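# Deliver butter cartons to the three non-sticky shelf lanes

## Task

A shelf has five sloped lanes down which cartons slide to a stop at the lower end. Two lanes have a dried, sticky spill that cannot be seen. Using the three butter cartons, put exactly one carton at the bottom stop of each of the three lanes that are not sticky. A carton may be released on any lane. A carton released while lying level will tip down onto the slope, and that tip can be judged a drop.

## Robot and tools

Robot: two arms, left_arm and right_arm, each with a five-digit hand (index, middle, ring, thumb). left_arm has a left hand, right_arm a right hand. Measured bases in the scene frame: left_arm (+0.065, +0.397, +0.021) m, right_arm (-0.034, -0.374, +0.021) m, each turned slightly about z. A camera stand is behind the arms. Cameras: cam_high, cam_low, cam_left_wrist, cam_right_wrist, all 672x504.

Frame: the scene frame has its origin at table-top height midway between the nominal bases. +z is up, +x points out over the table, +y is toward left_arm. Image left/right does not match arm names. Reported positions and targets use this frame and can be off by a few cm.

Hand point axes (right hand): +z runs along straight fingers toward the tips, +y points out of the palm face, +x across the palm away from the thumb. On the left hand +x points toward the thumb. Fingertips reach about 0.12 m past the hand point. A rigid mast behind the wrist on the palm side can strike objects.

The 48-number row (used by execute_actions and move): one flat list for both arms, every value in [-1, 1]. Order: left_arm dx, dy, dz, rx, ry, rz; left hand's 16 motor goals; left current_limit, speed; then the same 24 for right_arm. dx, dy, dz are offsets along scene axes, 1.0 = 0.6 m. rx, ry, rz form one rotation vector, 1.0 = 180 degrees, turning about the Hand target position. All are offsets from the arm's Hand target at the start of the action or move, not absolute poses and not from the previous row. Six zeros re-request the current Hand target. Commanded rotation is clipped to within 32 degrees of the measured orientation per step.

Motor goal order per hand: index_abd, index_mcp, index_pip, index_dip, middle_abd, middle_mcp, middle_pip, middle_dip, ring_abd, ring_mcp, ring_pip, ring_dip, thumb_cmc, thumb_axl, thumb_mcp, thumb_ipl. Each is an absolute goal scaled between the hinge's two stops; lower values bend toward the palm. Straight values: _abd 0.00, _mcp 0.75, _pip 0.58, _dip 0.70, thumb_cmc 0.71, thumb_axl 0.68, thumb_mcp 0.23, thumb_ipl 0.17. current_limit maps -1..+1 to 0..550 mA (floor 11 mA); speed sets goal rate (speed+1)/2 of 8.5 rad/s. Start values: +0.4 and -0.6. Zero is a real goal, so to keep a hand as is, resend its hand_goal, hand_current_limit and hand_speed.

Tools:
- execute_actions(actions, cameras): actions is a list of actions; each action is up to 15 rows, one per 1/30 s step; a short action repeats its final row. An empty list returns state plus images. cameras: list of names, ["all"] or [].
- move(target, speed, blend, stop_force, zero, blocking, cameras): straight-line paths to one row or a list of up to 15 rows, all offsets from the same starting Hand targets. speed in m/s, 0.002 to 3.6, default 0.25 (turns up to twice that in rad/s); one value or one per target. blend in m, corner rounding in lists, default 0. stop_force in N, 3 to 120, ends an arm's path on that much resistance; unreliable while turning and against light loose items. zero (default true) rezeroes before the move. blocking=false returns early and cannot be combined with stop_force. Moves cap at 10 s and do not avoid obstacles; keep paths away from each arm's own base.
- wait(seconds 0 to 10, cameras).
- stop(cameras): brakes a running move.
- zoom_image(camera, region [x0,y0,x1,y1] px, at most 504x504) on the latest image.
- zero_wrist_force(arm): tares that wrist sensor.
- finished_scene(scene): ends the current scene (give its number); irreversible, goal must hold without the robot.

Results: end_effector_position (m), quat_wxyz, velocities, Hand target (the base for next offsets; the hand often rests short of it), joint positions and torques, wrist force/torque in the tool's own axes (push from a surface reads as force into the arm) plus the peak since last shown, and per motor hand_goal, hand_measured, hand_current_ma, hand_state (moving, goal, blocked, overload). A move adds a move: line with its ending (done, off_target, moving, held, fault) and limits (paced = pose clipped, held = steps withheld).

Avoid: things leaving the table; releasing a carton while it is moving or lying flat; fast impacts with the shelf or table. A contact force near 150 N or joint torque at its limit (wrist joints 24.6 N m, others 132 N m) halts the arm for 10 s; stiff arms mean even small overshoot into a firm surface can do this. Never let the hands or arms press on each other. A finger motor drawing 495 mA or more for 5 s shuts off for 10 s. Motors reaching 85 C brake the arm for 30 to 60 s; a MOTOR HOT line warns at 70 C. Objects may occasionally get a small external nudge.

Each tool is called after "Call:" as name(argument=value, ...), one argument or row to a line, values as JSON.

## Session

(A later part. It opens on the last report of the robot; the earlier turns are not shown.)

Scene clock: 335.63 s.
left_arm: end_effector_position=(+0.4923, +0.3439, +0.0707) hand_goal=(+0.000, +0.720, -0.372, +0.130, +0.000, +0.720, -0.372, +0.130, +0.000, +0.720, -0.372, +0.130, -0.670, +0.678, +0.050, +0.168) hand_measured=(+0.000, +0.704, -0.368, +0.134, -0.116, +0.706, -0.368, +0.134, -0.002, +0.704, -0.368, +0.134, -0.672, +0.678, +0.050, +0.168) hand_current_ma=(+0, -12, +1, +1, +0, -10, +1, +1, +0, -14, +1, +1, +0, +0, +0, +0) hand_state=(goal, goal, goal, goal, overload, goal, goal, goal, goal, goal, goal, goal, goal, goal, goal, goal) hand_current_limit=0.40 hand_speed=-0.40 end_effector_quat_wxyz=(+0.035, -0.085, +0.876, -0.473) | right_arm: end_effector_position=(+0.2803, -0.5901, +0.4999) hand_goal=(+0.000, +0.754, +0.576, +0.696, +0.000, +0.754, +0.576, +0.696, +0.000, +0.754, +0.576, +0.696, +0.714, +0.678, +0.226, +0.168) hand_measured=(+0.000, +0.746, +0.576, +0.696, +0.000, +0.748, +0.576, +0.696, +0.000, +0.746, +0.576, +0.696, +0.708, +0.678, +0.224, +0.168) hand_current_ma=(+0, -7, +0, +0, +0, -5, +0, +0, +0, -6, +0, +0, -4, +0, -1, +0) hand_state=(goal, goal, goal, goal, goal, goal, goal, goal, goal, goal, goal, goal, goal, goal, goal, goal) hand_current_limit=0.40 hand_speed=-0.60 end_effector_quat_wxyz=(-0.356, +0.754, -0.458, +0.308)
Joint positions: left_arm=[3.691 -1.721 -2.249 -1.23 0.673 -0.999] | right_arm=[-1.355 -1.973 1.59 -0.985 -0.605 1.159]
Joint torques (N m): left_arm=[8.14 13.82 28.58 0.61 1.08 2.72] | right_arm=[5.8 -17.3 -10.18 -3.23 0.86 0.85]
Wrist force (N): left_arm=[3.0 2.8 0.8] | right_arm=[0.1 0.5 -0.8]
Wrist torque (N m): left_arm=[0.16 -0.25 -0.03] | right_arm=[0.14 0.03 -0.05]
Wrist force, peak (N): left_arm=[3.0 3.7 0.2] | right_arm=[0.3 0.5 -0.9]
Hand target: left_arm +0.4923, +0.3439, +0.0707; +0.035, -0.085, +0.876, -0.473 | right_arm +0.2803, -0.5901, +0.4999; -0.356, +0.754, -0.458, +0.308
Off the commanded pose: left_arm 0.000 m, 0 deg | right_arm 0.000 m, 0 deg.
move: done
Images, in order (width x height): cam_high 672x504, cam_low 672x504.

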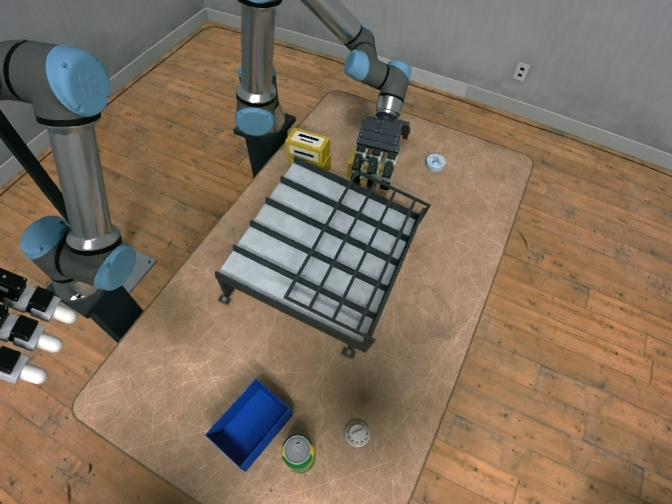

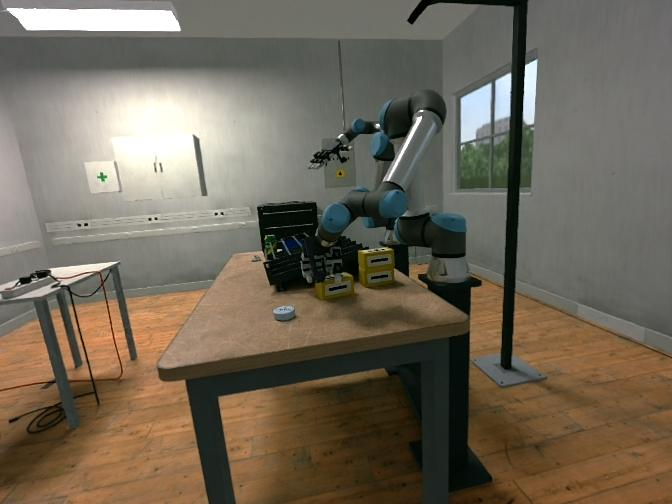

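Call:
move(
  target=[0,0,-0.0228,0,0,0,0,0.72,-0.372,0.13,0,0.72,-0.372,0.13,0,0.72,-0.372,0.13,-0.67,0.677,0.05,0.168,0.4,-0.4,0,0,0,0,0,0,0,0.754,0.576,0.696,0,0.754,0.576,0.696,0,0.754,0.576,0.696,0.714,0.678,0.226,0.168,0.4,-0.6],
  speed=0.1,
  stop_force=6,
)

Call:
move(
  target=[0,0,0,0,0,0,0,0.42,-0.372,0.13,0,0.42,-0.372,0.13,0,0.72,-0.372,0.13,-0.67,0.677,-0.42,0.168,0.5,-0.85,0,0,0,0,0,0,0,0.754,0.576,0.696,0,0.754,0.576,0.696,0,0.754,0.576,0.696,0.714,0.678,0.226,0.168,0.4,-0.6],
  speed=0.1,
  cameras=["cam_high","cam_low"],
)

Scene clock: 346.07 s.
left_arm: end_effector_position=(+0.4923, +0.3439, +0.0570) hand_goal=(+0.000, +0.720, -0.372, +0.130, +0.000, +0.720, -0.372, +0.130, +0.000, +0.720, -0.372, +0.130, -0.670, +0.678, +0.050, +0.168) hand_measured=(+0.000, +0.704, -0.368, +0.134, -0.116, +0.706, -0.368, +0.134, -0.002, +0.704, -0.368, +0.134, -0.672, +0.678, +0.050, +0.168) hand_current_ma=(+0, -12, +1, +1, +0, -9, +1, +1, +0, -14, +1, +1, +0, +0, +0, +0) hand_state=(goal, goal, goal, goal, overload, goal, goal, goal, goal, goal, goal, goal, goal, goal, goal, goal) hand_current_limit=0.40 hand_speed=-0.40 end_effector_quat_wxyz=(+0.035, -0.085, +0.876, -0.473) | right_arm: end_effector_position=(+0.2803, -0.5901, +0.4999) hand_goal=(+0.000, +0.754, +0.576, +0.696, +0.000, +0.754, +0.576, +0.696, +0.000, +0.754, +0.576, +0.696, +0.714, +0.678, +0.226, +0.168) hand_measured=(+0.000, +0.746, +0.576, +0.696, +0.000, +0.748, +0.576, +0.696, +0.000, +0.746, +0.576, +0.696, +0.708, +0.678, +0.224, +0.168) hand_current_ma=(+0, -7, +0, +0, +0, -5, +0, +0, +0, -6, +0, +0, -4, +0, -1, +0) hand_state=(goal, goal, goal, goal, goal, goal, goal, goal, goal, goal, goal, goal, goal, goal, goal, goal) hand_current_limit=0.40 hand_speed=-0.60 end_effector_quat_wxyz=(-0.356, +0.754, -0.458, +0.308)
Joint positions: left_arm=[3.691 -1.752 -2.262 -1.185 0.673 -0.999] | right_arm=[-1.355 -1.973 1.59 -0.985 -0.605 1.159]
Joint torques (N m): left_arm=[-9.45 31.22 27.63 -0.01 -1.18 -2.42] | right_arm=[3.86 -15.56 -11.27 -2.99 0.91 0.78]
Wrist force (N): left_arm=[2.9 2.6 0.3] | right_arm=[0.2 0.4 -0.7]
Wrist torque (N m): left_arm=[0.20 -0.25 -0.03] | right_arm=[0.12 0.03 -0.05]
Wrist force, peak (N): left_arm=[3.1 3.3 0.6] | right_arm=[0.3 0.6 -0.8]
Hand target: left_arm +0.4923, +0.3439, +0.0570; +0.035, -0.085, +0.876, -0.473 | right_arm +0.2803, -0.5901, +0.4999; -0.356, +0.754, -0.458, +0.308
Off the commanded pose: left_arm 0.000 m, 0 deg | right_arm 0.000 m, 0 deg.
move: done

Scene clock: 346.90 s.
left_arm: end_effector_position=(+0.4923, +0.3439, +0.0570) hand_goal=(+0.000, +0.420, -0.372, +0.130, +0.000, +0.420, -0.372, +0.130, +0.000, +0.720, -0.372, +0.130, -0.670, +0.678, -0.420, +0.168) hand_measured=(+0.000, +0.550, -0.342, +0.136, -0.114, +0.530, -0.344, +0.136, -0.002, +0.704, -0.368, +0.134, -0.666, +0.678, -0.056, +0.202) hand_current_ma=(+0, +380, +30, +2, +0, +290, +27, +3, +0, -14, +1, +1, +1, +0, +413, +64) hand_state=(goal, blocked, blocked, goal, overload, blocked, blocked, goal, goal, goal, goal, goal, goal, goal, blocked, blocked) hand_current_limit=0.50 hand_speed=-0.85 end_effector_quat_wxyz=(+0.035, -0.085, +0.876, -0.473) | right_arm: end_effector_position=(+0.2803, -0.5901, +0.4999) hand_goal=(+0.000, +0.754, +0.576, +0.696, +0.000, +0.754, +0.576, +0.696, +0.000, +0.754, +0.576, +0.696, +0.714, +0.678, +0.226, +0.168) hand_measured=(+0.000, +0.746, +0.576, +0.696, +0.000, +0.748, +0.576, +0.696, +0.000, +0.746, +0.576, +0.696, +0.708, +0.678, +0.224, +0.168) hand_current_ma=(+0, -7, +0, +0, +0, -5, +0, +0, +0, -6, +0, +0, -4, +0, -1, +0) hand_state=(goal, goal, goal, goal, goal, goal, goal, goal, goal, goal, goal, goal, goal, goal, goal, goal) hand_current_limit=0.40 hand_speed=-0.60 end_effector_quat_wxyz=(-0.356, +0.754, -0.458, +0.308)
Joint positions: left_arm=[3.691 -1.752 -2.262 -1.185 0.673 -0.999] | right_arm=[-1.355 -1.973 1.59 -0.985 -0.605 1.159]
Joint torques (N m): left_arm=[-9.84 29.32 27.1 0.68 -1.59 -2.33] | right_arm=[3.49 -15.5 -11.18 -3.24 0.89 0.88]
Wrist force (N): left_arm=[2.9 -2.1 0.3] | right_arm=[0.2 0.6 -0.7]
Wrist torque (N m): left_arm=[0.16 -0.25 -0.01] | right_arm=[0.14 0.03 -0.04]
Wrist force, peak (N): left_arm=[3.3 4.3 1.0] | right_arm=[0.2 0.6 -0.7]
Hand target: left_arm +0.4923, +0.3439, +0.0570; +0.035, -0.085, +0.876, -0.473 | right_arm +0.2803, -0.5901, +0.4999; -0.356, +0.754, -0.458, +0.308
Off the commanded pose: left_arm 0.000 m, 0 deg | right_arm 0.000 m, 0 deg.
move: done
Images, in order (width x height): cam_high 672x504, cam_low 672x504.

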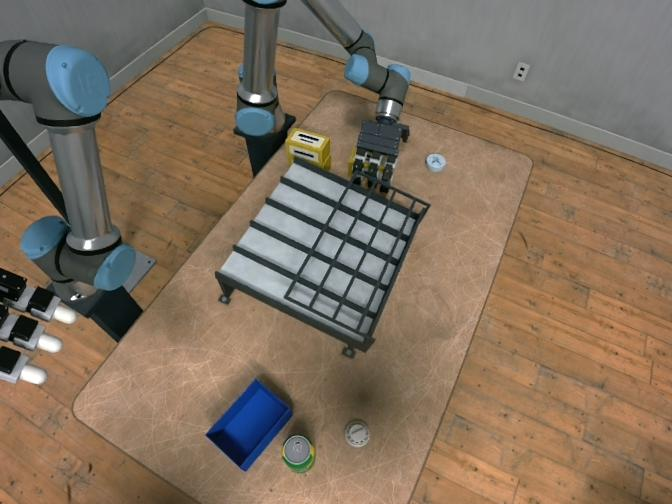

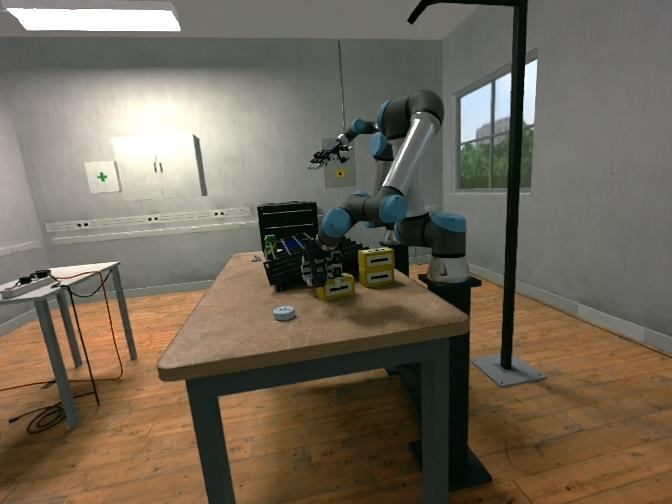

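Call:
move(
  target=[
    [0,0.02,0.31,0,0,0,0,0.42,-0.372,0.13,0,0.42,-0.372,0.13,0,0.72,-0.372,0.13,-0.67,0.677,-0.42,0.168,0.5,-0.85,0,0,0,0,0,0,0,0.754,0.576,0.696,0,0.754,0.576,0.696,0,0.754,0.576,0.696,0.714,0.678,0.226,0.168,0.4,-0.6],
    [-0.1663,-0.3365,0.31,-0.0085,0.0605,-0.024,0,0.42,-0.372,0.13,0,0.42,-0.372,0.13,0,0.72,-0.372,0.13,-0.67,0.677,-0.42,0.168,0.5,-0.85,0,0,0,0,0,0,0,0.754,0.576,0.696,0,0.754,0.576,0.696,0,0.754,0.576,0.696,0.714,0.678,0.226,0.168,0.4,-0.6],
    [-0.1663,-0.3365,0.2467,-0.0085,0.0605,-0.024,0,0.42,-0.372,0.13,0,0.42,-0.372,0.13,0,0.72,-0.372,0.13,-0.67,0.677,-0.42,0.168,0.5,-0.85,0,0,0,0,0,0,0,0.754,0.576,0.696,0,0.754,0.576,0.696,0,0.754,0.576,0.696,0.714,0.678,0.226,0.168,0.4,-0.6],
  ],
  speed=[0.15, 0.25, 0.15],
  blend=0.03,
  cameras=["cam_high","cam_low"],
)

Call:
zoom_image(
  camera="cam_high",
  region=[250, 130, 370, 250],
)

Call:
zoom_image(
  camera="cam_low",
  region=[310, 180, 420, 290],
)

Scene clock: 381.93 s.
left_arm: end_effector_position=(+0.3925, +0.1420, +0.2050) hand_goal=(+0.000, +0.420, -0.372, +0.130, +0.000, +0.420, -0.372, +0.130, +0.000, +0.720, -0.372, +0.130, -0.670, +0.678, -0.420, +0.168) hand_measured=(-0.002, +0.520, -0.318, +0.158, -0.108, +0.512, -0.326, +0.156, -0.002, +0.706, -0.368, +0.134, -0.662, +0.680, -0.056, +0.202) hand_current_ma=(+0, +251, +81, +30, +0, +218, +62, +26, +0, -10, +1, +1, +3, +0, +412, +65) hand_state=(goal, blocked, blocked, blocked, overload, blocked, blocked, blocked, goal, goal, goal, goal, goal, goal, blocked, blocked) hand_current_limit=0.50 hand_speed=-0.85 end_effector_quat_wxyz=(-0.068, -0.097, +0.872, -0.475) | right_arm: end_effector_position=(+0.2803, -0.5901, +0.4999) hand_goal=(+0.000, +0.754, +0.576, +0.696, +0.000, +0.754, +0.576, +0.696, +0.000, +0.754, +0.576, +0.696, +0.714, +0.678, +0.226, +0.168) hand_measured=(+0.000, +0.746, +0.576, +0.696, +0.000, +0.748, +0.576, +0.696, +0.000, +0.746, +0.576, +0.696, +0.708, +0.678, +0.224, +0.168) hand_current_ma=(+0, -7, +0, +0, +0, -5, +0, +0, +0, -6, +0, +0, -4, +0, -1, +0) hand_state=(goal, goal, goal, goal, goal, goal, goal, goal, goal, goal, goal, goal, goal, goal, goal, goal) hand_current_limit=0.40 hand_speed=-0.60 end_effector_quat_wxyz=(-0.356, +0.754, -0.458, +0.308)
Joint positions: left_arm=[3.243 -1.395 -2.256 -1.229 0.579 -1.622] | right_arm=[-1.355 -1.973 1.59 -0.985 -0.605 1.159]
Joint torques (N m): left_arm=[-10.01 18.11 30.46 2.23 -0.33 0.51] | right_arm=[3.17 -15.42 -12.05 -3.04 0.83 0.97]
Wrist force (N): left_arm=[1.6 7.9 3.1] | right_arm=[0.3 0.4 -0.6]
Wrist torque (N m): left_arm=[0.47 -0.17 0.09] | right_arm=[0.11 0.02 -0.04]
Wrist force, peak (N): left_arm=[3.1 10.0 4.7] | right_arm=[0.3 0.6 -0.8]
Hand target: left_arm +0.3926, +0.1420, +0.2050; -0.068, -0.097, +0.872, -0.475 | right_arm +0.2803, -0.5901, +0.4999; -0.356, +0.754, -0.458, +0.308
Off the commanded pose: left_arm 0.000 m, 0 deg | right_arm 0.000 m, 0 deg.
move: done; blend cut to 0.019 m at target 2
Images, in order (width x height): cam_high 672x504, cam_low 672x504.

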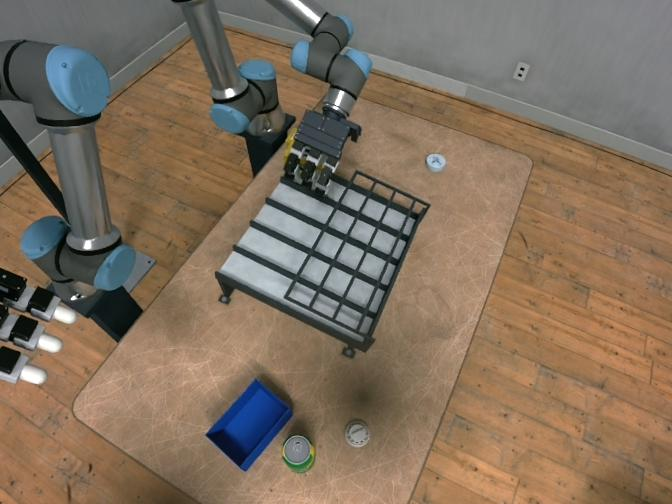

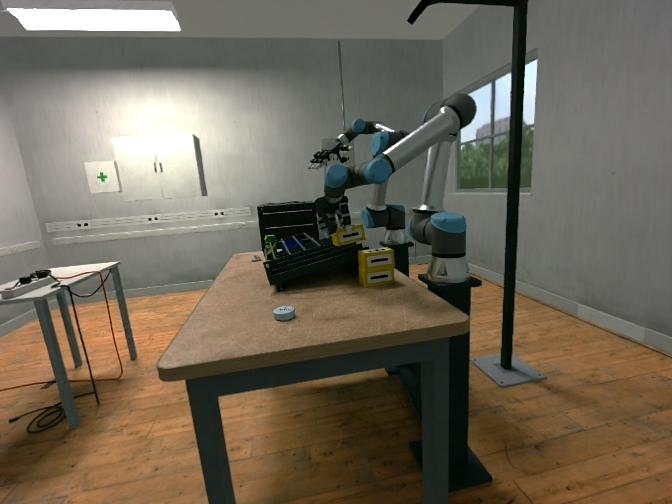

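Scaled by 4.200.

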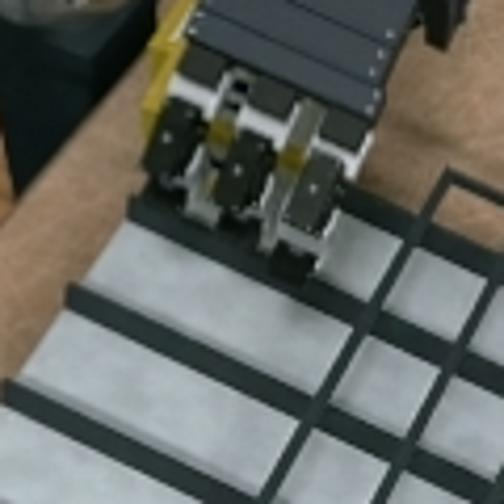

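Scaled by 4.582.

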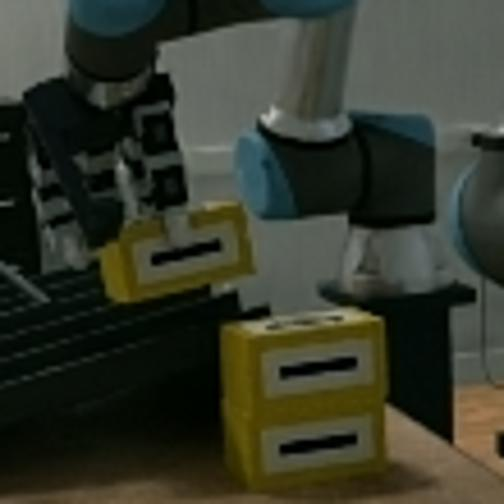

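Call:
move(
  target=[0,-0.005,-0.04,-0.0017,0.0166,0,0,0.42,-0.372,0.13,0,0.42,-0.372,0.13,0,0.72,-0.372,0.13,-0.67,0.677,-0.42,0.168,0.5,-0.85,0,0,0,0,0,0,0,0.754,0.576,0.696,0,0.754,0.576,0.696,0,0.754,0.576,0.696,0.714,0.678,0.226,0.168,0.4,-0.6],
  speed=0.1,
)

Call:
move(
  target=[0,0,-0.055,0,0,0,0,0.42,-0.372,0.13,0,0.42,-0.372,0.13,0,0.72,-0.372,0.13,-0.67,0.677,-0.42,0.168,0.5,-0.85,0,0,0,0,0,0,0,0.754,0.576,0.696,0,0.754,0.576,0.696,0,0.754,0.576,0.696,0.714,0.678,0.226,0.168,0.4,-0.6],
  speed=0.03,
  stop_force=5,
  cameras=["cam_high","cam_low"],
)

Call:
zoom_image(
  camera="cam_low",
  region=[310, 180, 420, 290],
)

Call:
zoom_image(
  camera="cam_high",
  region=[250, 130, 370, 250],
)

Scene clock: 421.20 s.
left_arm: end_effector_position=(+0.3924, +0.1389, +0.1809) hand_goal=(+0.000, +0.420, -0.372, +0.130, +0.000, +0.420, -0.372, +0.130, +0.000, +0.720, -0.372, +0.130, -0.670, +0.678, -0.420, +0.168) hand_measured=(-0.002, +0.520, -0.318, +0.158, -0.108, +0.512, -0.326, +0.156, -0.002, +0.706, -0.368, +0.134, -0.664, +0.680, -0.056, +0.202) hand_current_ma=(+0, +251, +81, +30, +0, +218, +62, +26, +0, -10, +1, +1, +2, +0, +413, +65) hand_state=(goal, blocked, blocked, blocked, overload, blocked, blocked, blocked, goal, goal, goal, goal, goal, goal, blocked, blocked) hand_current_limit=0.50 hand_speed=-0.85 end_effector_quat_wxyz=(-0.091, -0.109, +0.869, -0.475) | right_arm: end_effector_position=(+0.2803, -0.5901, +0.4999) hand_goal=(+0.000, +0.754, +0.576, +0.696, +0.000, +0.754, +0.576, +0.696, +0.000, +0.754, +0.576, +0.696, +0.714, +0.678, +0.226, +0.168) hand_measured=(+0.000, +0.746, +0.576, +0.696, +0.000, +0.748, +0.576, +0.696, +0.000, +0.746, +0.576, +0.696, +0.708, +0.678, +0.224, +0.168) hand_current_ma=(+0, -7, +0, +0, +0, -5, +0, +0, +0, -6, +0, +0, -4, +0, -1, +0) hand_state=(goal, goal, goal, goal, goal, goal, goal, goal, goal, goal, goal, goal, goal, goal, goal, goal) hand_current_limit=0.40 hand_speed=-0.60 end_effector_quat_wxyz=(-0.356, +0.754, -0.458, +0.308)
Joint positions: left_arm=[3.235 -1.463 -2.272 -1.189 0.576 -1.635] | right_arm=[-1.355 -1.973 1.59 -0.985 -0.605 1.159]
Joint torques (N m): left_arm=[-1.22 23.96 31.82 0.13 -3.67 -0.87] | right_arm=[4.27 -14.84 -12.78 -3.07 1.09 0.85]
Wrist force (N): left_arm=[1.2 7.8 3.1] | right_arm=[0.2 0.5 -0.7]
Wrist torque (N m): left_arm=[0.47 -0.14 0.14] | right_arm=[0.14 0.03 -0.04]
Wrist force, peak (N): left_arm=[1.2 8.8 3.8] | right_arm=[0.1 0.5 -1.0]
Hand target: left_arm +0.3926, +0.1390, +0.1810; -0.091, -0.109, +0.869, -0.475 | right_arm +0.2803, -0.5901, +0.4999; -0.356, +0.754, -0.458, +0.308
Off the commanded pose: left_arm 0.000 m, 0 deg | right_arm 0.000 m, 0 deg.
move: done

Scene clock: 423.23 s.
left_arm: end_effector_position=(+0.3926, +0.1390, +0.1514) hand_goal=(+0.000, +0.420, -0.372, +0.130, +0.000, +0.420, -0.372, +0.130, +0.000, +0.720, -0.372, +0.130, -0.670, +0.678, -0.420, +0.168) hand_measured=(-0.002, +0.520, -0.324, +0.152, -0.116, +0.508, -0.326, +0.156, -0.002, +0.706, -0.368, +0.134, -0.668, +0.678, -0.056, +0.210) hand_current_ma=(+0, +247, +68, +19, +0, +204, +65, +26, +0, -10, +1, +1, +0, +0, +412, +88) hand_state=(goal, blocked, blocked, blocked, overload, blocked, blocked, blocked, goal, goal, goal, goal, goal, goal, blocked, blocked) hand_current_limit=0.50 hand_speed=-0.85 end_effector_quat_wxyz=(-0.091, -0.109, +0.869, -0.475) | right_arm: end_effector_position=(+0.2803, -0.5901, +0.4999) hand_goal=(+0.000, +0.754, +0.576, +0.696, +0.000, +0.754, +0.576, +0.696, +0.000, +0.754, +0.576, +0.696, +0.714, +0.678, +0.226, +0.168) hand_measured=(+0.000, +0.746, +0.576, +0.696, +0.000, +0.748, +0.576, +0.696, +0.000, +0.746, +0.576, +0.696, +0.708, +0.678, +0.224, +0.168) hand_current_ma=(+0, -7, +0, +0, +0, -5, +0, +0, +0, -6, +0, +0, -4, +0, -1, +0) hand_state=(goal, goal, goal, goal, goal, goal, goal, goal, goal, goal, goal, goal, goal, goal, goal, goal) hand_current_limit=0.40 hand_speed=-0.60 end_effector_quat_wxyz=(-0.356, +0.754, -0.458, +0.308)
Joint positions: left_arm=[3.235 -1.518 -2.316 -1.088 0.576 -1.634] | right_arm=[-1.355 -1.973 1.59 -0.985 -0.605 1.159]
Joint torques (N m): left_arm=[-0.88 8.92 32.79 3.9 -0.8 1.99] | right_arm=[4.31 -14.81 -12.3 -3.05 1.06 0.93]
Wrist force (N): left_arm=[1.2 7.2 3.1] | right_arm=[0.0 0.4 -0.6]
Wrist torque (N m): left_arm=[0.55 -0.17 0.04] | right_arm=[0.12 0.05 -0.05]
Wrist force, peak (N): left_arm=[1.5 8.2 3.4] | right_arm=[0.3 0.6 -0.9]
Hand target: left_arm +0.3925, +0.1390, +0.1513; -0.091, -0.109, +0.869, -0.475 (not the last commanded pose) | right_arm +0.2803, -0.5901, +0.4999; -0.356, +0.754, -0.458, +0.308
Off the commanded pose: left_arm 0.003 m, 0 deg | right_arm 0.000 m, 0 deg.
move: contact (left_arm)
Images, in order (width x height): cam_high 672x504, cam_low 672x504.

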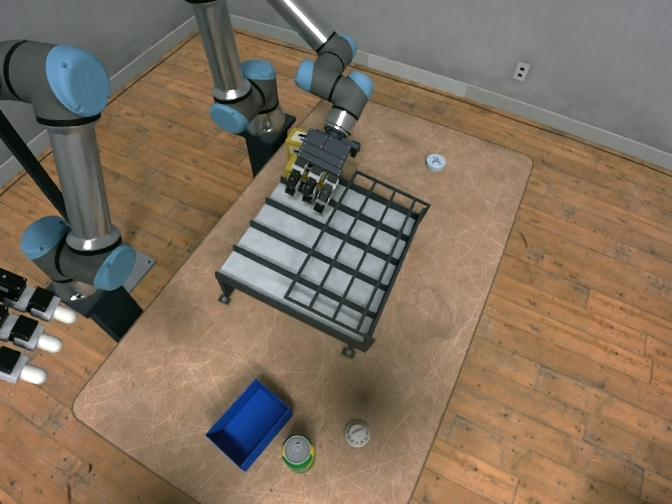

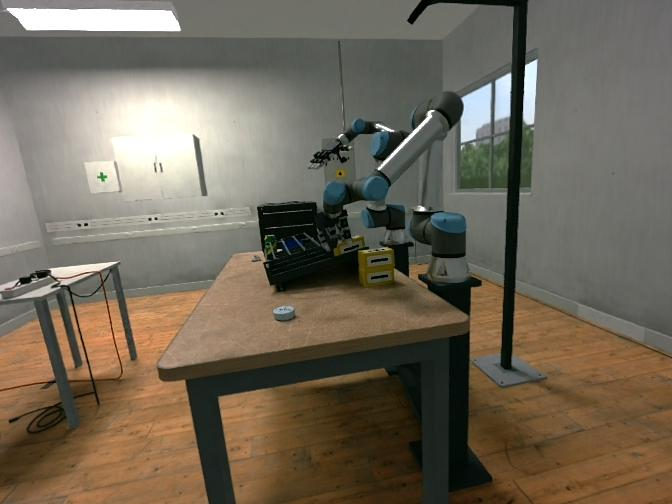

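Scaled by 4.582.

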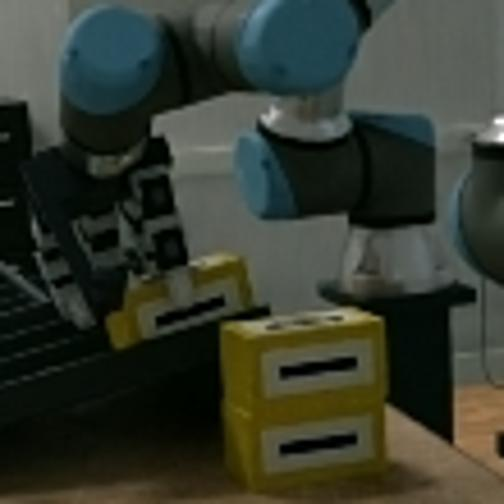

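Scaled by 4.200.

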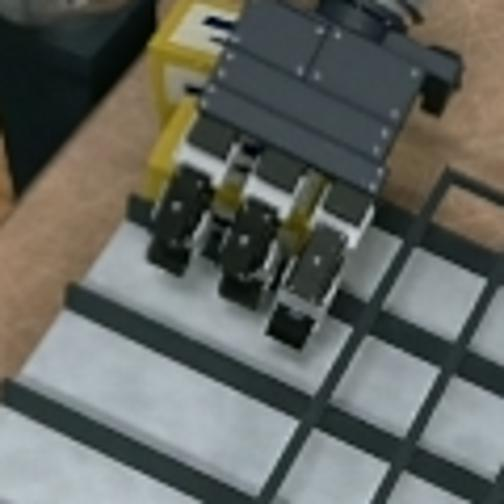

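Call:
zoom_image(
  camera="cam_low",
  region=[325, 225, 375, 265],
)

Call:
zoom_image(
  camera="cam_high",
  region=[275, 140, 345, 220],
)

Scaled by 10.080.

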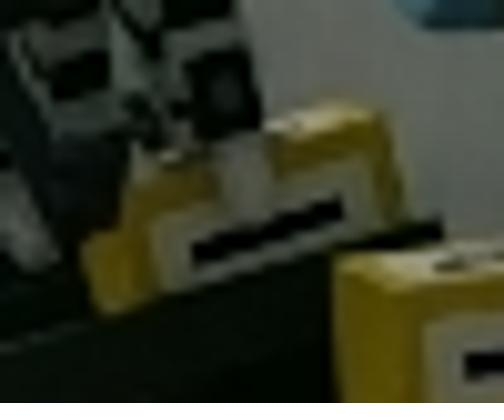

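Scaled by 6.300.

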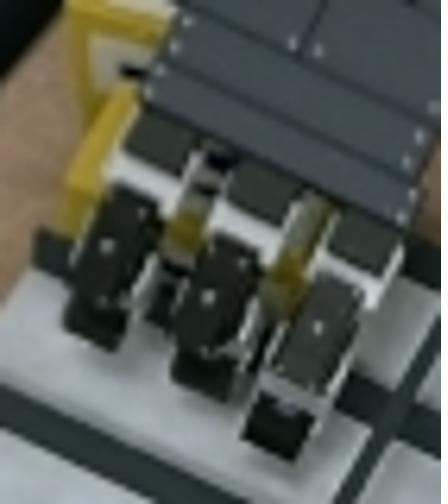

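Call:
move(
  target=[0,0,0,0,0,0,0,0.753,-0.372,0.13,0,0.753,-0.372,0.13,0,0.753,-0.372,0.13,-0.67,0.677,0.05,0.168,0.4,-0.9,0,0,0,0,0,0,0,0.754,0.576,0.696,0,0.754,0.576,0.696,0,0.754,0.576,0.696,0.714,0.678,0.226,0.168,0.4,-0.6],
  speed=0.1,
  cameras=["cam_high","cam_low"],
)

Scene clock: 447.83 s.
left_arm: end_effector_position=(+0.3926, +0.1390, +0.1513) hand_goal=(+0.000, +0.754, -0.372, +0.130, +0.000, +0.754, -0.372, +0.130, +0.000, +0.754, -0.372, +0.130, -0.670, +0.678, +0.050, +0.168) hand_measured=(-0.002, +0.738, -0.368, +0.134, -0.116, +0.740, -0.368, +0.134, -0.002, +0.736, -0.368, +0.134, -0.672, +0.678, +0.046, +0.170) hand_current_ma=(+0, -12, +1, +1, +0, -10, +1, +1, +0, -14, +1, +1, +0, +0, -2, +1) hand_state=(goal, goal, goal, goal, overload, goal, goal, goal, goal, goal, goal, goal, goal, goal, goal, goal) hand_current_limit=0.40 hand_speed=-0.90 end_effector_quat_wxyz=(-0.091, -0.109, +0.869, -0.475) | right_arm: end_effector_position=(+0.2803, -0.5901, +0.4999) hand_goal=(+0.000, +0.754, +0.576, +0.696, +0.000, +0.754, +0.576, +0.696, +0.000, +0.754, +0.576, +0.696, +0.714, +0.678, +0.226, +0.168) hand_measured=(+0.000, +0.746, +0.576, +0.696, +0.000, +0.748, +0.576, +0.696, +0.000, +0.746, +0.576, +0.696, +0.708, +0.678, +0.224, +0.168) hand_current_ma=(+0, -7, +0, +0, +0, -5, +0, +0, +0, -6, +0, +0, -4, +0, -1, +0) hand_state=(goal, goal, goal, goal, goal, goal, goal, goal, goal, goal, goal, goal, goal, goal, goal, goal) hand_current_limit=0.40 hand_speed=-0.60 end_effector_quat_wxyz=(-0.356, +0.754, -0.458, +0.308)
Joint positions: left_arm=[3.235 -1.518 -2.316 -1.088 0.576 -1.634] | right_arm=[-1.355 -1.973 1.59 -0.985 -0.605 1.159]
Joint torques (N m): left_arm=[-9.3 8.04 29.25 3.67 -0.66 2.46] | right_arm=[3.44 -13.37 -12.78 -3.01 1.08 0.99]
Wrist force (N): left_arm=[2.4 3.0 0.6] | right_arm=[-0.1 0.4 -0.6]
Wrist torque (N m): left_arm=[0.22 -0.16 0.03] | right_arm=[0.12 0.06 -0.07]
Wrist force, peak (N): left_arm=[1.3 7.2 3.2] | right_arm=[0.3 0.5 -1.0]
Hand target: left_arm +0.3925, +0.1390, +0.1513; -0.091, -0.109, +0.869, -0.475 | right_arm +0.2803, -0.5901, +0.4999; -0.356, +0.754, -0.458, +0.308
Off the commanded pose: left_arm 0.000 m, 0 deg | right_arm 0.000 m, 0 deg.
move: done
Images, in order (width x height): cam_high 672x504, cam_low 672x504.

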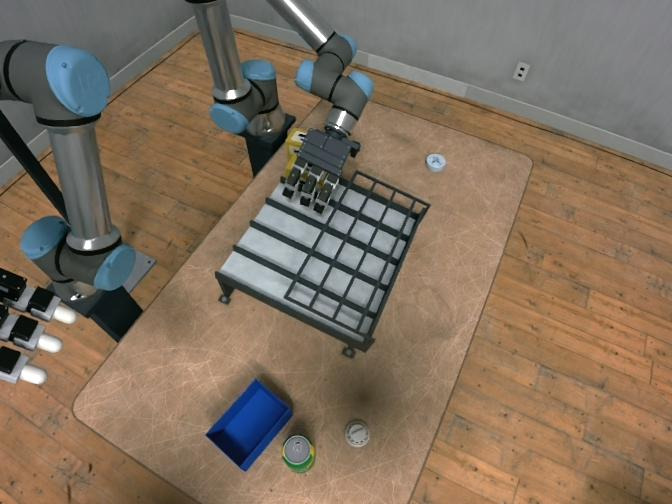

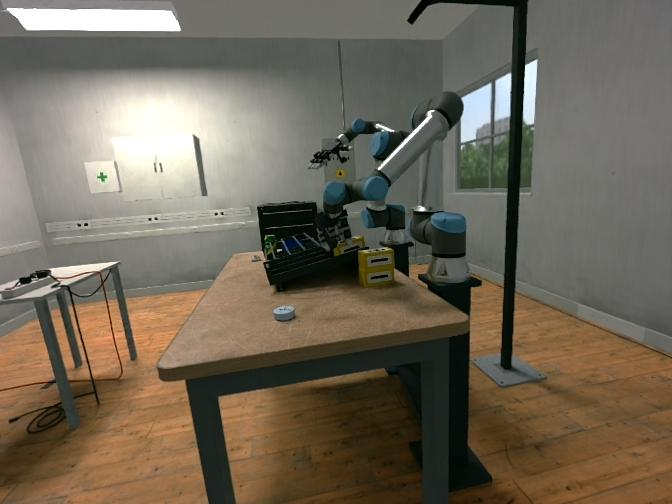

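Call:
wait(
  seconds=0.5,
  cameras=["cam_high","cam_low"],
)

Call:
zoom_image(
  camera="cam_low",
  region=[300, 215, 380, 275],
)

Call:
zoom_image(
  camera="cam_high",
  region=[275, 140, 435, 260],
)

Scene clock: 454.93 s.
left_arm: end_effector_position=(+0.3926, +0.1390, +0.1513) hand_goal=(+0.000, +0.754, -0.372, +0.130, +0.000, +0.754, -0.372, +0.130, +0.000, +0.754, -0.372, +0.130, -0.670, +0.678, +0.050, +0.168) hand_measured=(-0.002, +0.738, -0.368, +0.134, -0.116, +0.740, -0.368, +0.134, -0.002, +0.736, -0.368, +0.134, -0.672, +0.678, +0.046, +0.170) hand_current_ma=(+0, -12, +1, +1, +0, -10, +1, +1, +0, -14, +1, +1, +0, +0, -2, +1) hand_state=(goal, goal, goal, goal, overload, goal, goal, goal, goal, goal, goal, goal, goal, goal, goal, goal) hand_current_limit=0.40 hand_speed=-0.90 end_effector_quat_wxyz=(-0.091, -0.109, +0.869, -0.475) | right_arm: end_effector_position=(+0.2803, -0.5901, +0.4999) hand_goal=(+0.000, +0.754, +0.576, +0.696, +0.000, +0.754, +0.576, +0.696, +0.000, +0.754, +0.576, +0.696, +0.714, +0.678, +0.226, +0.168) hand_measured=(+0.000, +0.746, +0.576, +0.696, +0.000, +0.748, +0.576, +0.696, +0.000, +0.746, +0.576, +0.696, +0.708, +0.678, +0.224, +0.168) hand_current_ma=(+0, -7, +0, +0, +0, -5, +0, +0, +0, -6, +0, +0, -4, +0, -1, +0) hand_state=(goal, goal, goal, goal, goal, goal, goal, goal, goal, goal, goal, goal, goal, goal, goal, goal) hand_current_limit=0.40 hand_speed=-0.60 end_effector_quat_wxyz=(-0.356, +0.754, -0.458, +0.308)
Joint positions: left_arm=[3.235 -1.518 -2.316 -1.088 0.576 -1.634] | right_arm=[-1.355 -1.973 1.59 -0.985 -0.605 1.159]
Joint torques (N m): left_arm=[-10.13 8.18 20.52 3.43 -0.49 2.44] | right_arm=[4.26 -12.9 -12.47 -3.17 1.02 0.98]
Wrist force (N): left_arm=[2.5 3.2 0.5] | right_arm=[0.0 0.4 -0.7]
Wrist torque (N m): left_arm=[0.25 -0.18 0.04] | right_arm=[0.12 0.05 -0.06]
Wrist force, peak (N): left_arm=[2.7 3.4 1.0] | right_arm=[0.2 0.6 -0.9]
Hand target: left_arm +0.3925, +0.1390, +0.1513; -0.091, -0.109, +0.869, -0.475 | right_arm +0.2803, -0.5901, +0.4999; -0.356, +0.754, -0.458, +0.308
Off the commanded pose: left_arm 0.000 m, 0 deg | right_arm 0.000 m, 0 deg.
wait: 0.50 s; at rest from the start
Images, in order (width x height): cam_high 672x504, cam_low 672x504.

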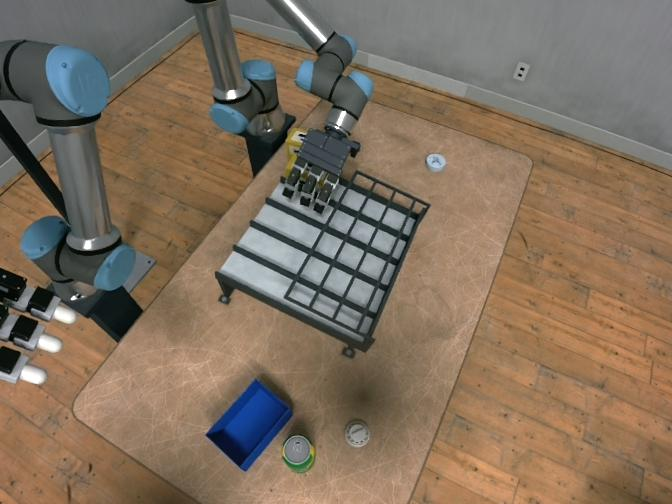

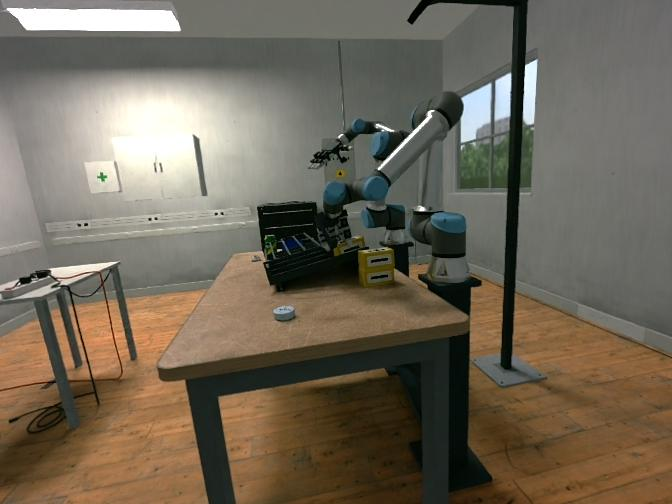

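Scaled by 6.300.

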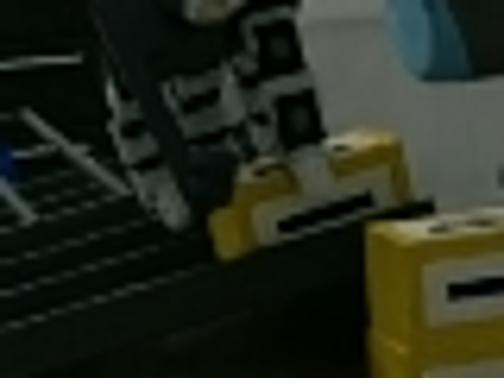

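Scaled by 3.150.

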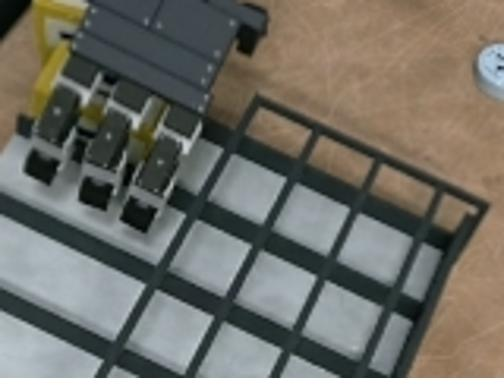

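Call:
move(
  target=[0,0,0.1,0,0,0,0,0.753,-0.372,0.13,0,0.753,-0.372,0.13,0,0.753,-0.372,0.13,-0.67,0.677,0.05,0.168,0.4,-0.6,0,0,0,0,0,0,0,0.754,0.576,0.696,0,0.754,0.576,0.696,0,0.754,0.576,0.696,0.714,0.678,0.226,0.168,0.4,-0.6],
  speed=0.1,
  cameras=["cam_high","cam_low"],
)

Call:
zoom_image(
  camera="cam_low",
  region=[300, 215, 380, 275],
)

Call:
zoom_image(
  camera="cam_high",
  region=[265, 120, 365, 220],
)

Scene clock: 461.37 s.
left_arm: end_effector_position=(+0.3926, +0.1390, +0.2114) hand_goal=(+0.000, +0.754, -0.372, +0.130, +0.000, +0.754, -0.372, +0.130, +0.000, +0.754, -0.372, +0.130, -0.670, +0.678, +0.050, +0.168) hand_measured=(-0.002, +0.740, -0.368, +0.134, -0.116, +0.742, -0.368, +0.134, -0.002, +0.738, -0.368, +0.134, -0.672, +0.678, +0.046, +0.170) hand_current_ma=(+0, -11, +1, +1, +0, -9, +1, +1, +0, -13, +1, +1, +0, +0, -2, +1) hand_state=(goal, goal, goal, goal, overload, goal, goal, goal, goal, goal, goal, goal, goal, goal, goal, goal) hand_current_limit=0.40 hand_speed=-0.60 end_effector_quat_wxyz=(-0.091, -0.109, +0.869, -0.475) | right_arm: end_effector_position=(+0.2803, -0.5901, +0.4999) hand_goal=(+0.000, +0.754, +0.576, +0.696, +0.000, +0.754, +0.576, +0.696, +0.000, +0.754, +0.576, +0.696, +0.714, +0.678, +0.226, +0.168) hand_measured=(+0.000, +0.746, +0.576, +0.696, +0.000, +0.748, +0.576, +0.696, +0.000, +0.746, +0.576, +0.696, +0.708, +0.678, +0.224, +0.168) hand_current_ma=(+0, -7, +0, +0, +0, -5, +0, +0, +0, -6, +0, +0, -4, +0, -1, +0) hand_state=(goal, goal, goal, goal, goal, goal, goal, goal, goal, goal, goal, goal, goal, goal, goal, goal) hand_current_limit=0.40 hand_speed=-0.60 end_effector_quat_wxyz=(-0.356, +0.754, -0.458, +0.308)
Joint positions: left_arm=[3.235 -1.415 -2.22 -1.287 0.576 -1.634] | right_arm=[-1.355 -1.973 1.59 -0.985 -0.605 1.159]
Joint torques (N m): left_arm=[6.97 7.48 10.49 2.67 -0.91 0.54] | right_arm=[3.85 -13.15 -14.09 -3.05 0.93 0.99]
Wrist force (N): left_arm=[2.3 3.6 0.5] | right_arm=[0.1 0.4 -0.8]
Wrist torque (N m): left_arm=[0.29 -0.16 -0.13] | right_arm=[0.13 0.04 -0.05]
Wrist force, peak (N): left_arm=[2.3 4.2 0.9] | right_arm=[0.1 0.6 -1.0]
Hand target: left_arm +0.3925, +0.1390, +0.2113; -0.091, -0.109, +0.869, -0.475 | right_arm +0.2803, -0.5901, +0.4999; -0.356, +0.754, -0.458, +0.308
Off the commanded pose: left_arm 0.000 m, 0 deg | right_arm 0.000 m, 0 deg.
move: done
Images, in order (width x height): cam_high 672x504, cam_low 672x504.

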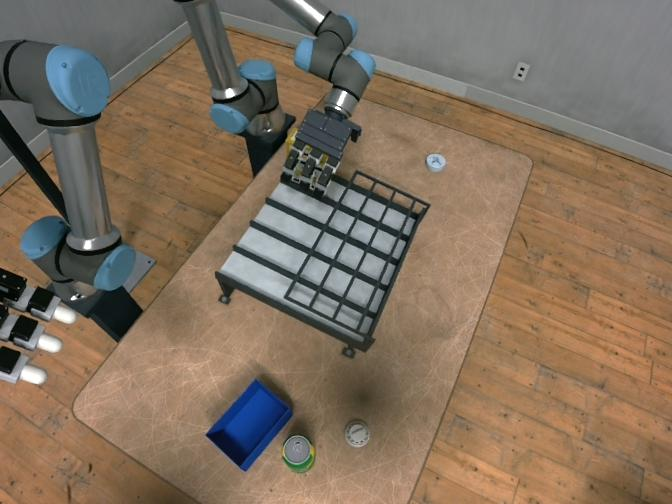

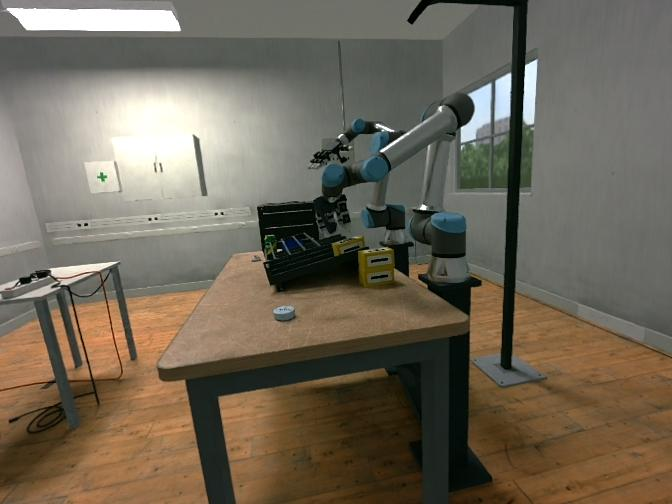

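Scaled by 6.300.

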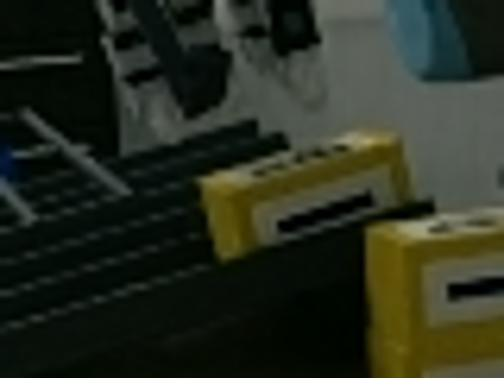

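Scaled by 5.040.

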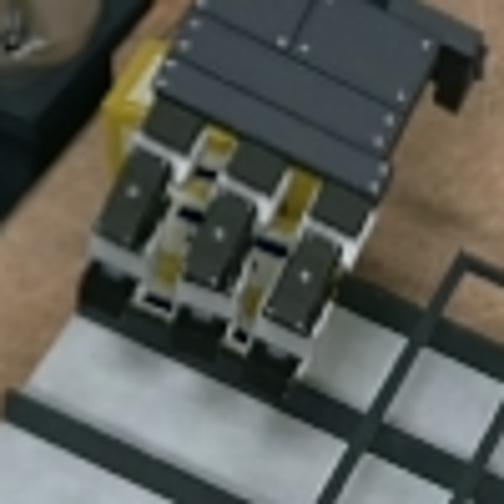

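Call:
move(
  target=[0.05,0.2,0.06,0,0,0,0,0.753,-0.372,0.13,0,0.753,-0.372,0.13,0,0.753,-0.372,0.13,-0.67,0.677,0.05,0.168,0.4,-0.6,0,0,0,0,0,0,0,0.754,0.576,0.696,0,0.754,0.576,0.696,0,0.754,0.576,0.696,0.714,0.678,0.226,0.168,0.4,-0.6],
  speed=0.3,
  cameras=["cam_high","cam_low"],
)

Call:
zoom_image(
  camera="cam_high",
  region=[265, 120, 365, 220],
)

Scene clock: 472.87 s.
left_arm: end_effector_position=(+0.4226, +0.2589, +0.2473) hand_goal=(+0.000, +0.754, -0.372, +0.130, +0.000, +0.754, -0.372, +0.130, +0.000, +0.754, -0.372, +0.130, -0.670, +0.678, +0.050, +0.168) hand_measured=(-0.002, +0.740, -0.370, +0.134, -0.116, +0.742, -0.370, +0.134, -0.002, +0.738, -0.368, +0.134, -0.672, +0.678, +0.048, +0.170) hand_current_ma=(+0, -11, +1, +1, +0, -9, +1, +1, +0, -13, +1, +1, +0, +0, -1, +0) hand_state=(goal, goal, goal, goal, overload, goal, goal, goal, goal, goal, goal, goal, goal, goal, goal, goal) hand_current_limit=0.40 hand_speed=-0.60 end_effector_quat_wxyz=(-0.091, -0.109, +0.869, -0.475) | right_arm: end_effector_position=(+0.2803, -0.5901, +0.4999) hand_goal=(+0.000, +0.754, +0.576, +0.696, +0.000, +0.754, +0.576, +0.696, +0.000, +0.754, +0.576, +0.696, +0.714, +0.678, +0.226, +0.168) hand_measured=(+0.000, +0.746, +0.576, +0.696, +0.000, +0.748, +0.576, +0.696, +0.000, +0.746, +0.576, +0.696, +0.708, +0.678, +0.224, +0.168) hand_current_ma=(+0, -7, +0, +0, +0, -5, +0, +0, +0, -6, +0, +0, -4, +0, -1, +0) hand_state=(goal, goal, goal, goal, goal, goal, goal, goal, goal, goal, goal, goal, goal, goal, goal, goal) hand_current_limit=0.40 hand_speed=-0.60 end_effector_quat_wxyz=(-0.356, +0.754, -0.458, +0.308)
Joint positions: left_arm=[3.524 -1.419 -2.024 -1.848 0.689 -1.182] | right_arm=[-1.355 -1.973 1.59 -0.985 -0.605 1.159]
Joint torques (N m): left_arm=[6.35 22.33 19.72 -0.48 -2.77 0.41] | right_arm=[4.33 -12.06 -14.57 -2.92 0.99 0.97]
Wrist force (N): left_arm=[2.0 3.5 1.2] | right_arm=[0.0 0.6 -0.8]
Wrist torque (N m): left_arm=[0.18 -0.10 0.04] | right_arm=[0.15 0.05 -0.06]
Wrist force, peak (N): left_arm=[3.0 3.1 2.7] | right_arm=[0.1 0.5 -1.0]
Hand target: left_arm +0.4225, +0.2590, +0.2473; -0.091, -0.109, +0.869, -0.475 | right_arm +0.2803, -0.5901, +0.4999; -0.356, +0.754, -0.458, +0.308
Off the commanded pose: left_arm 0.000 m, 0 deg | right_arm 0.000 m, 0 deg.
move: done
Images, in order (width x height): cam_high 672x504, cam_low 672x504.

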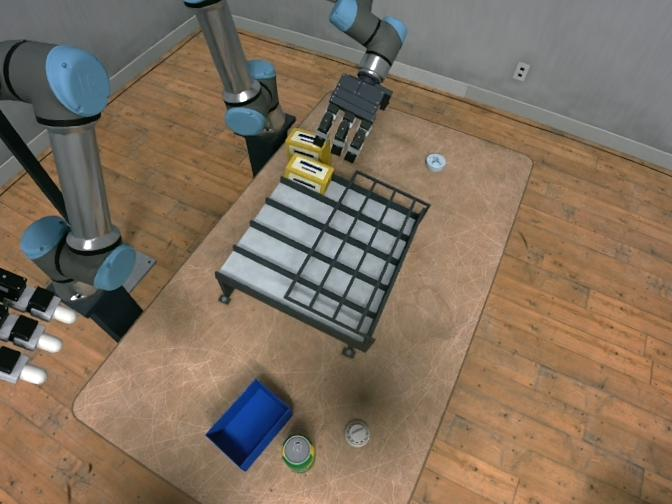

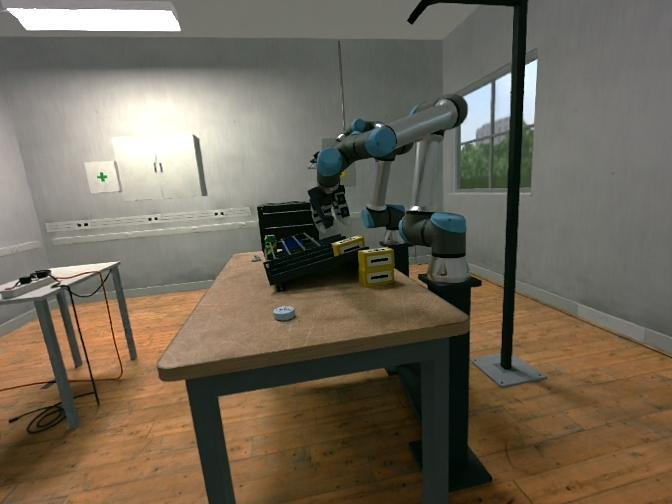

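Scaled by 5.040.

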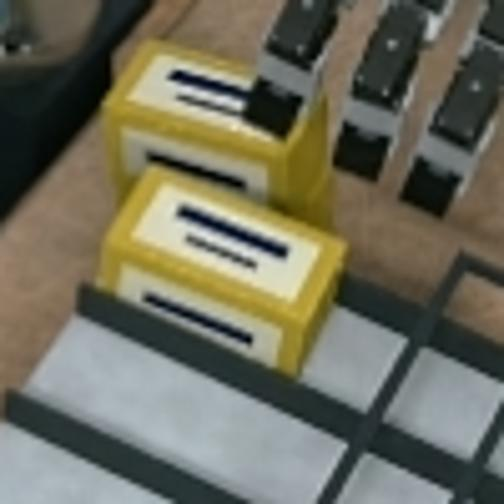

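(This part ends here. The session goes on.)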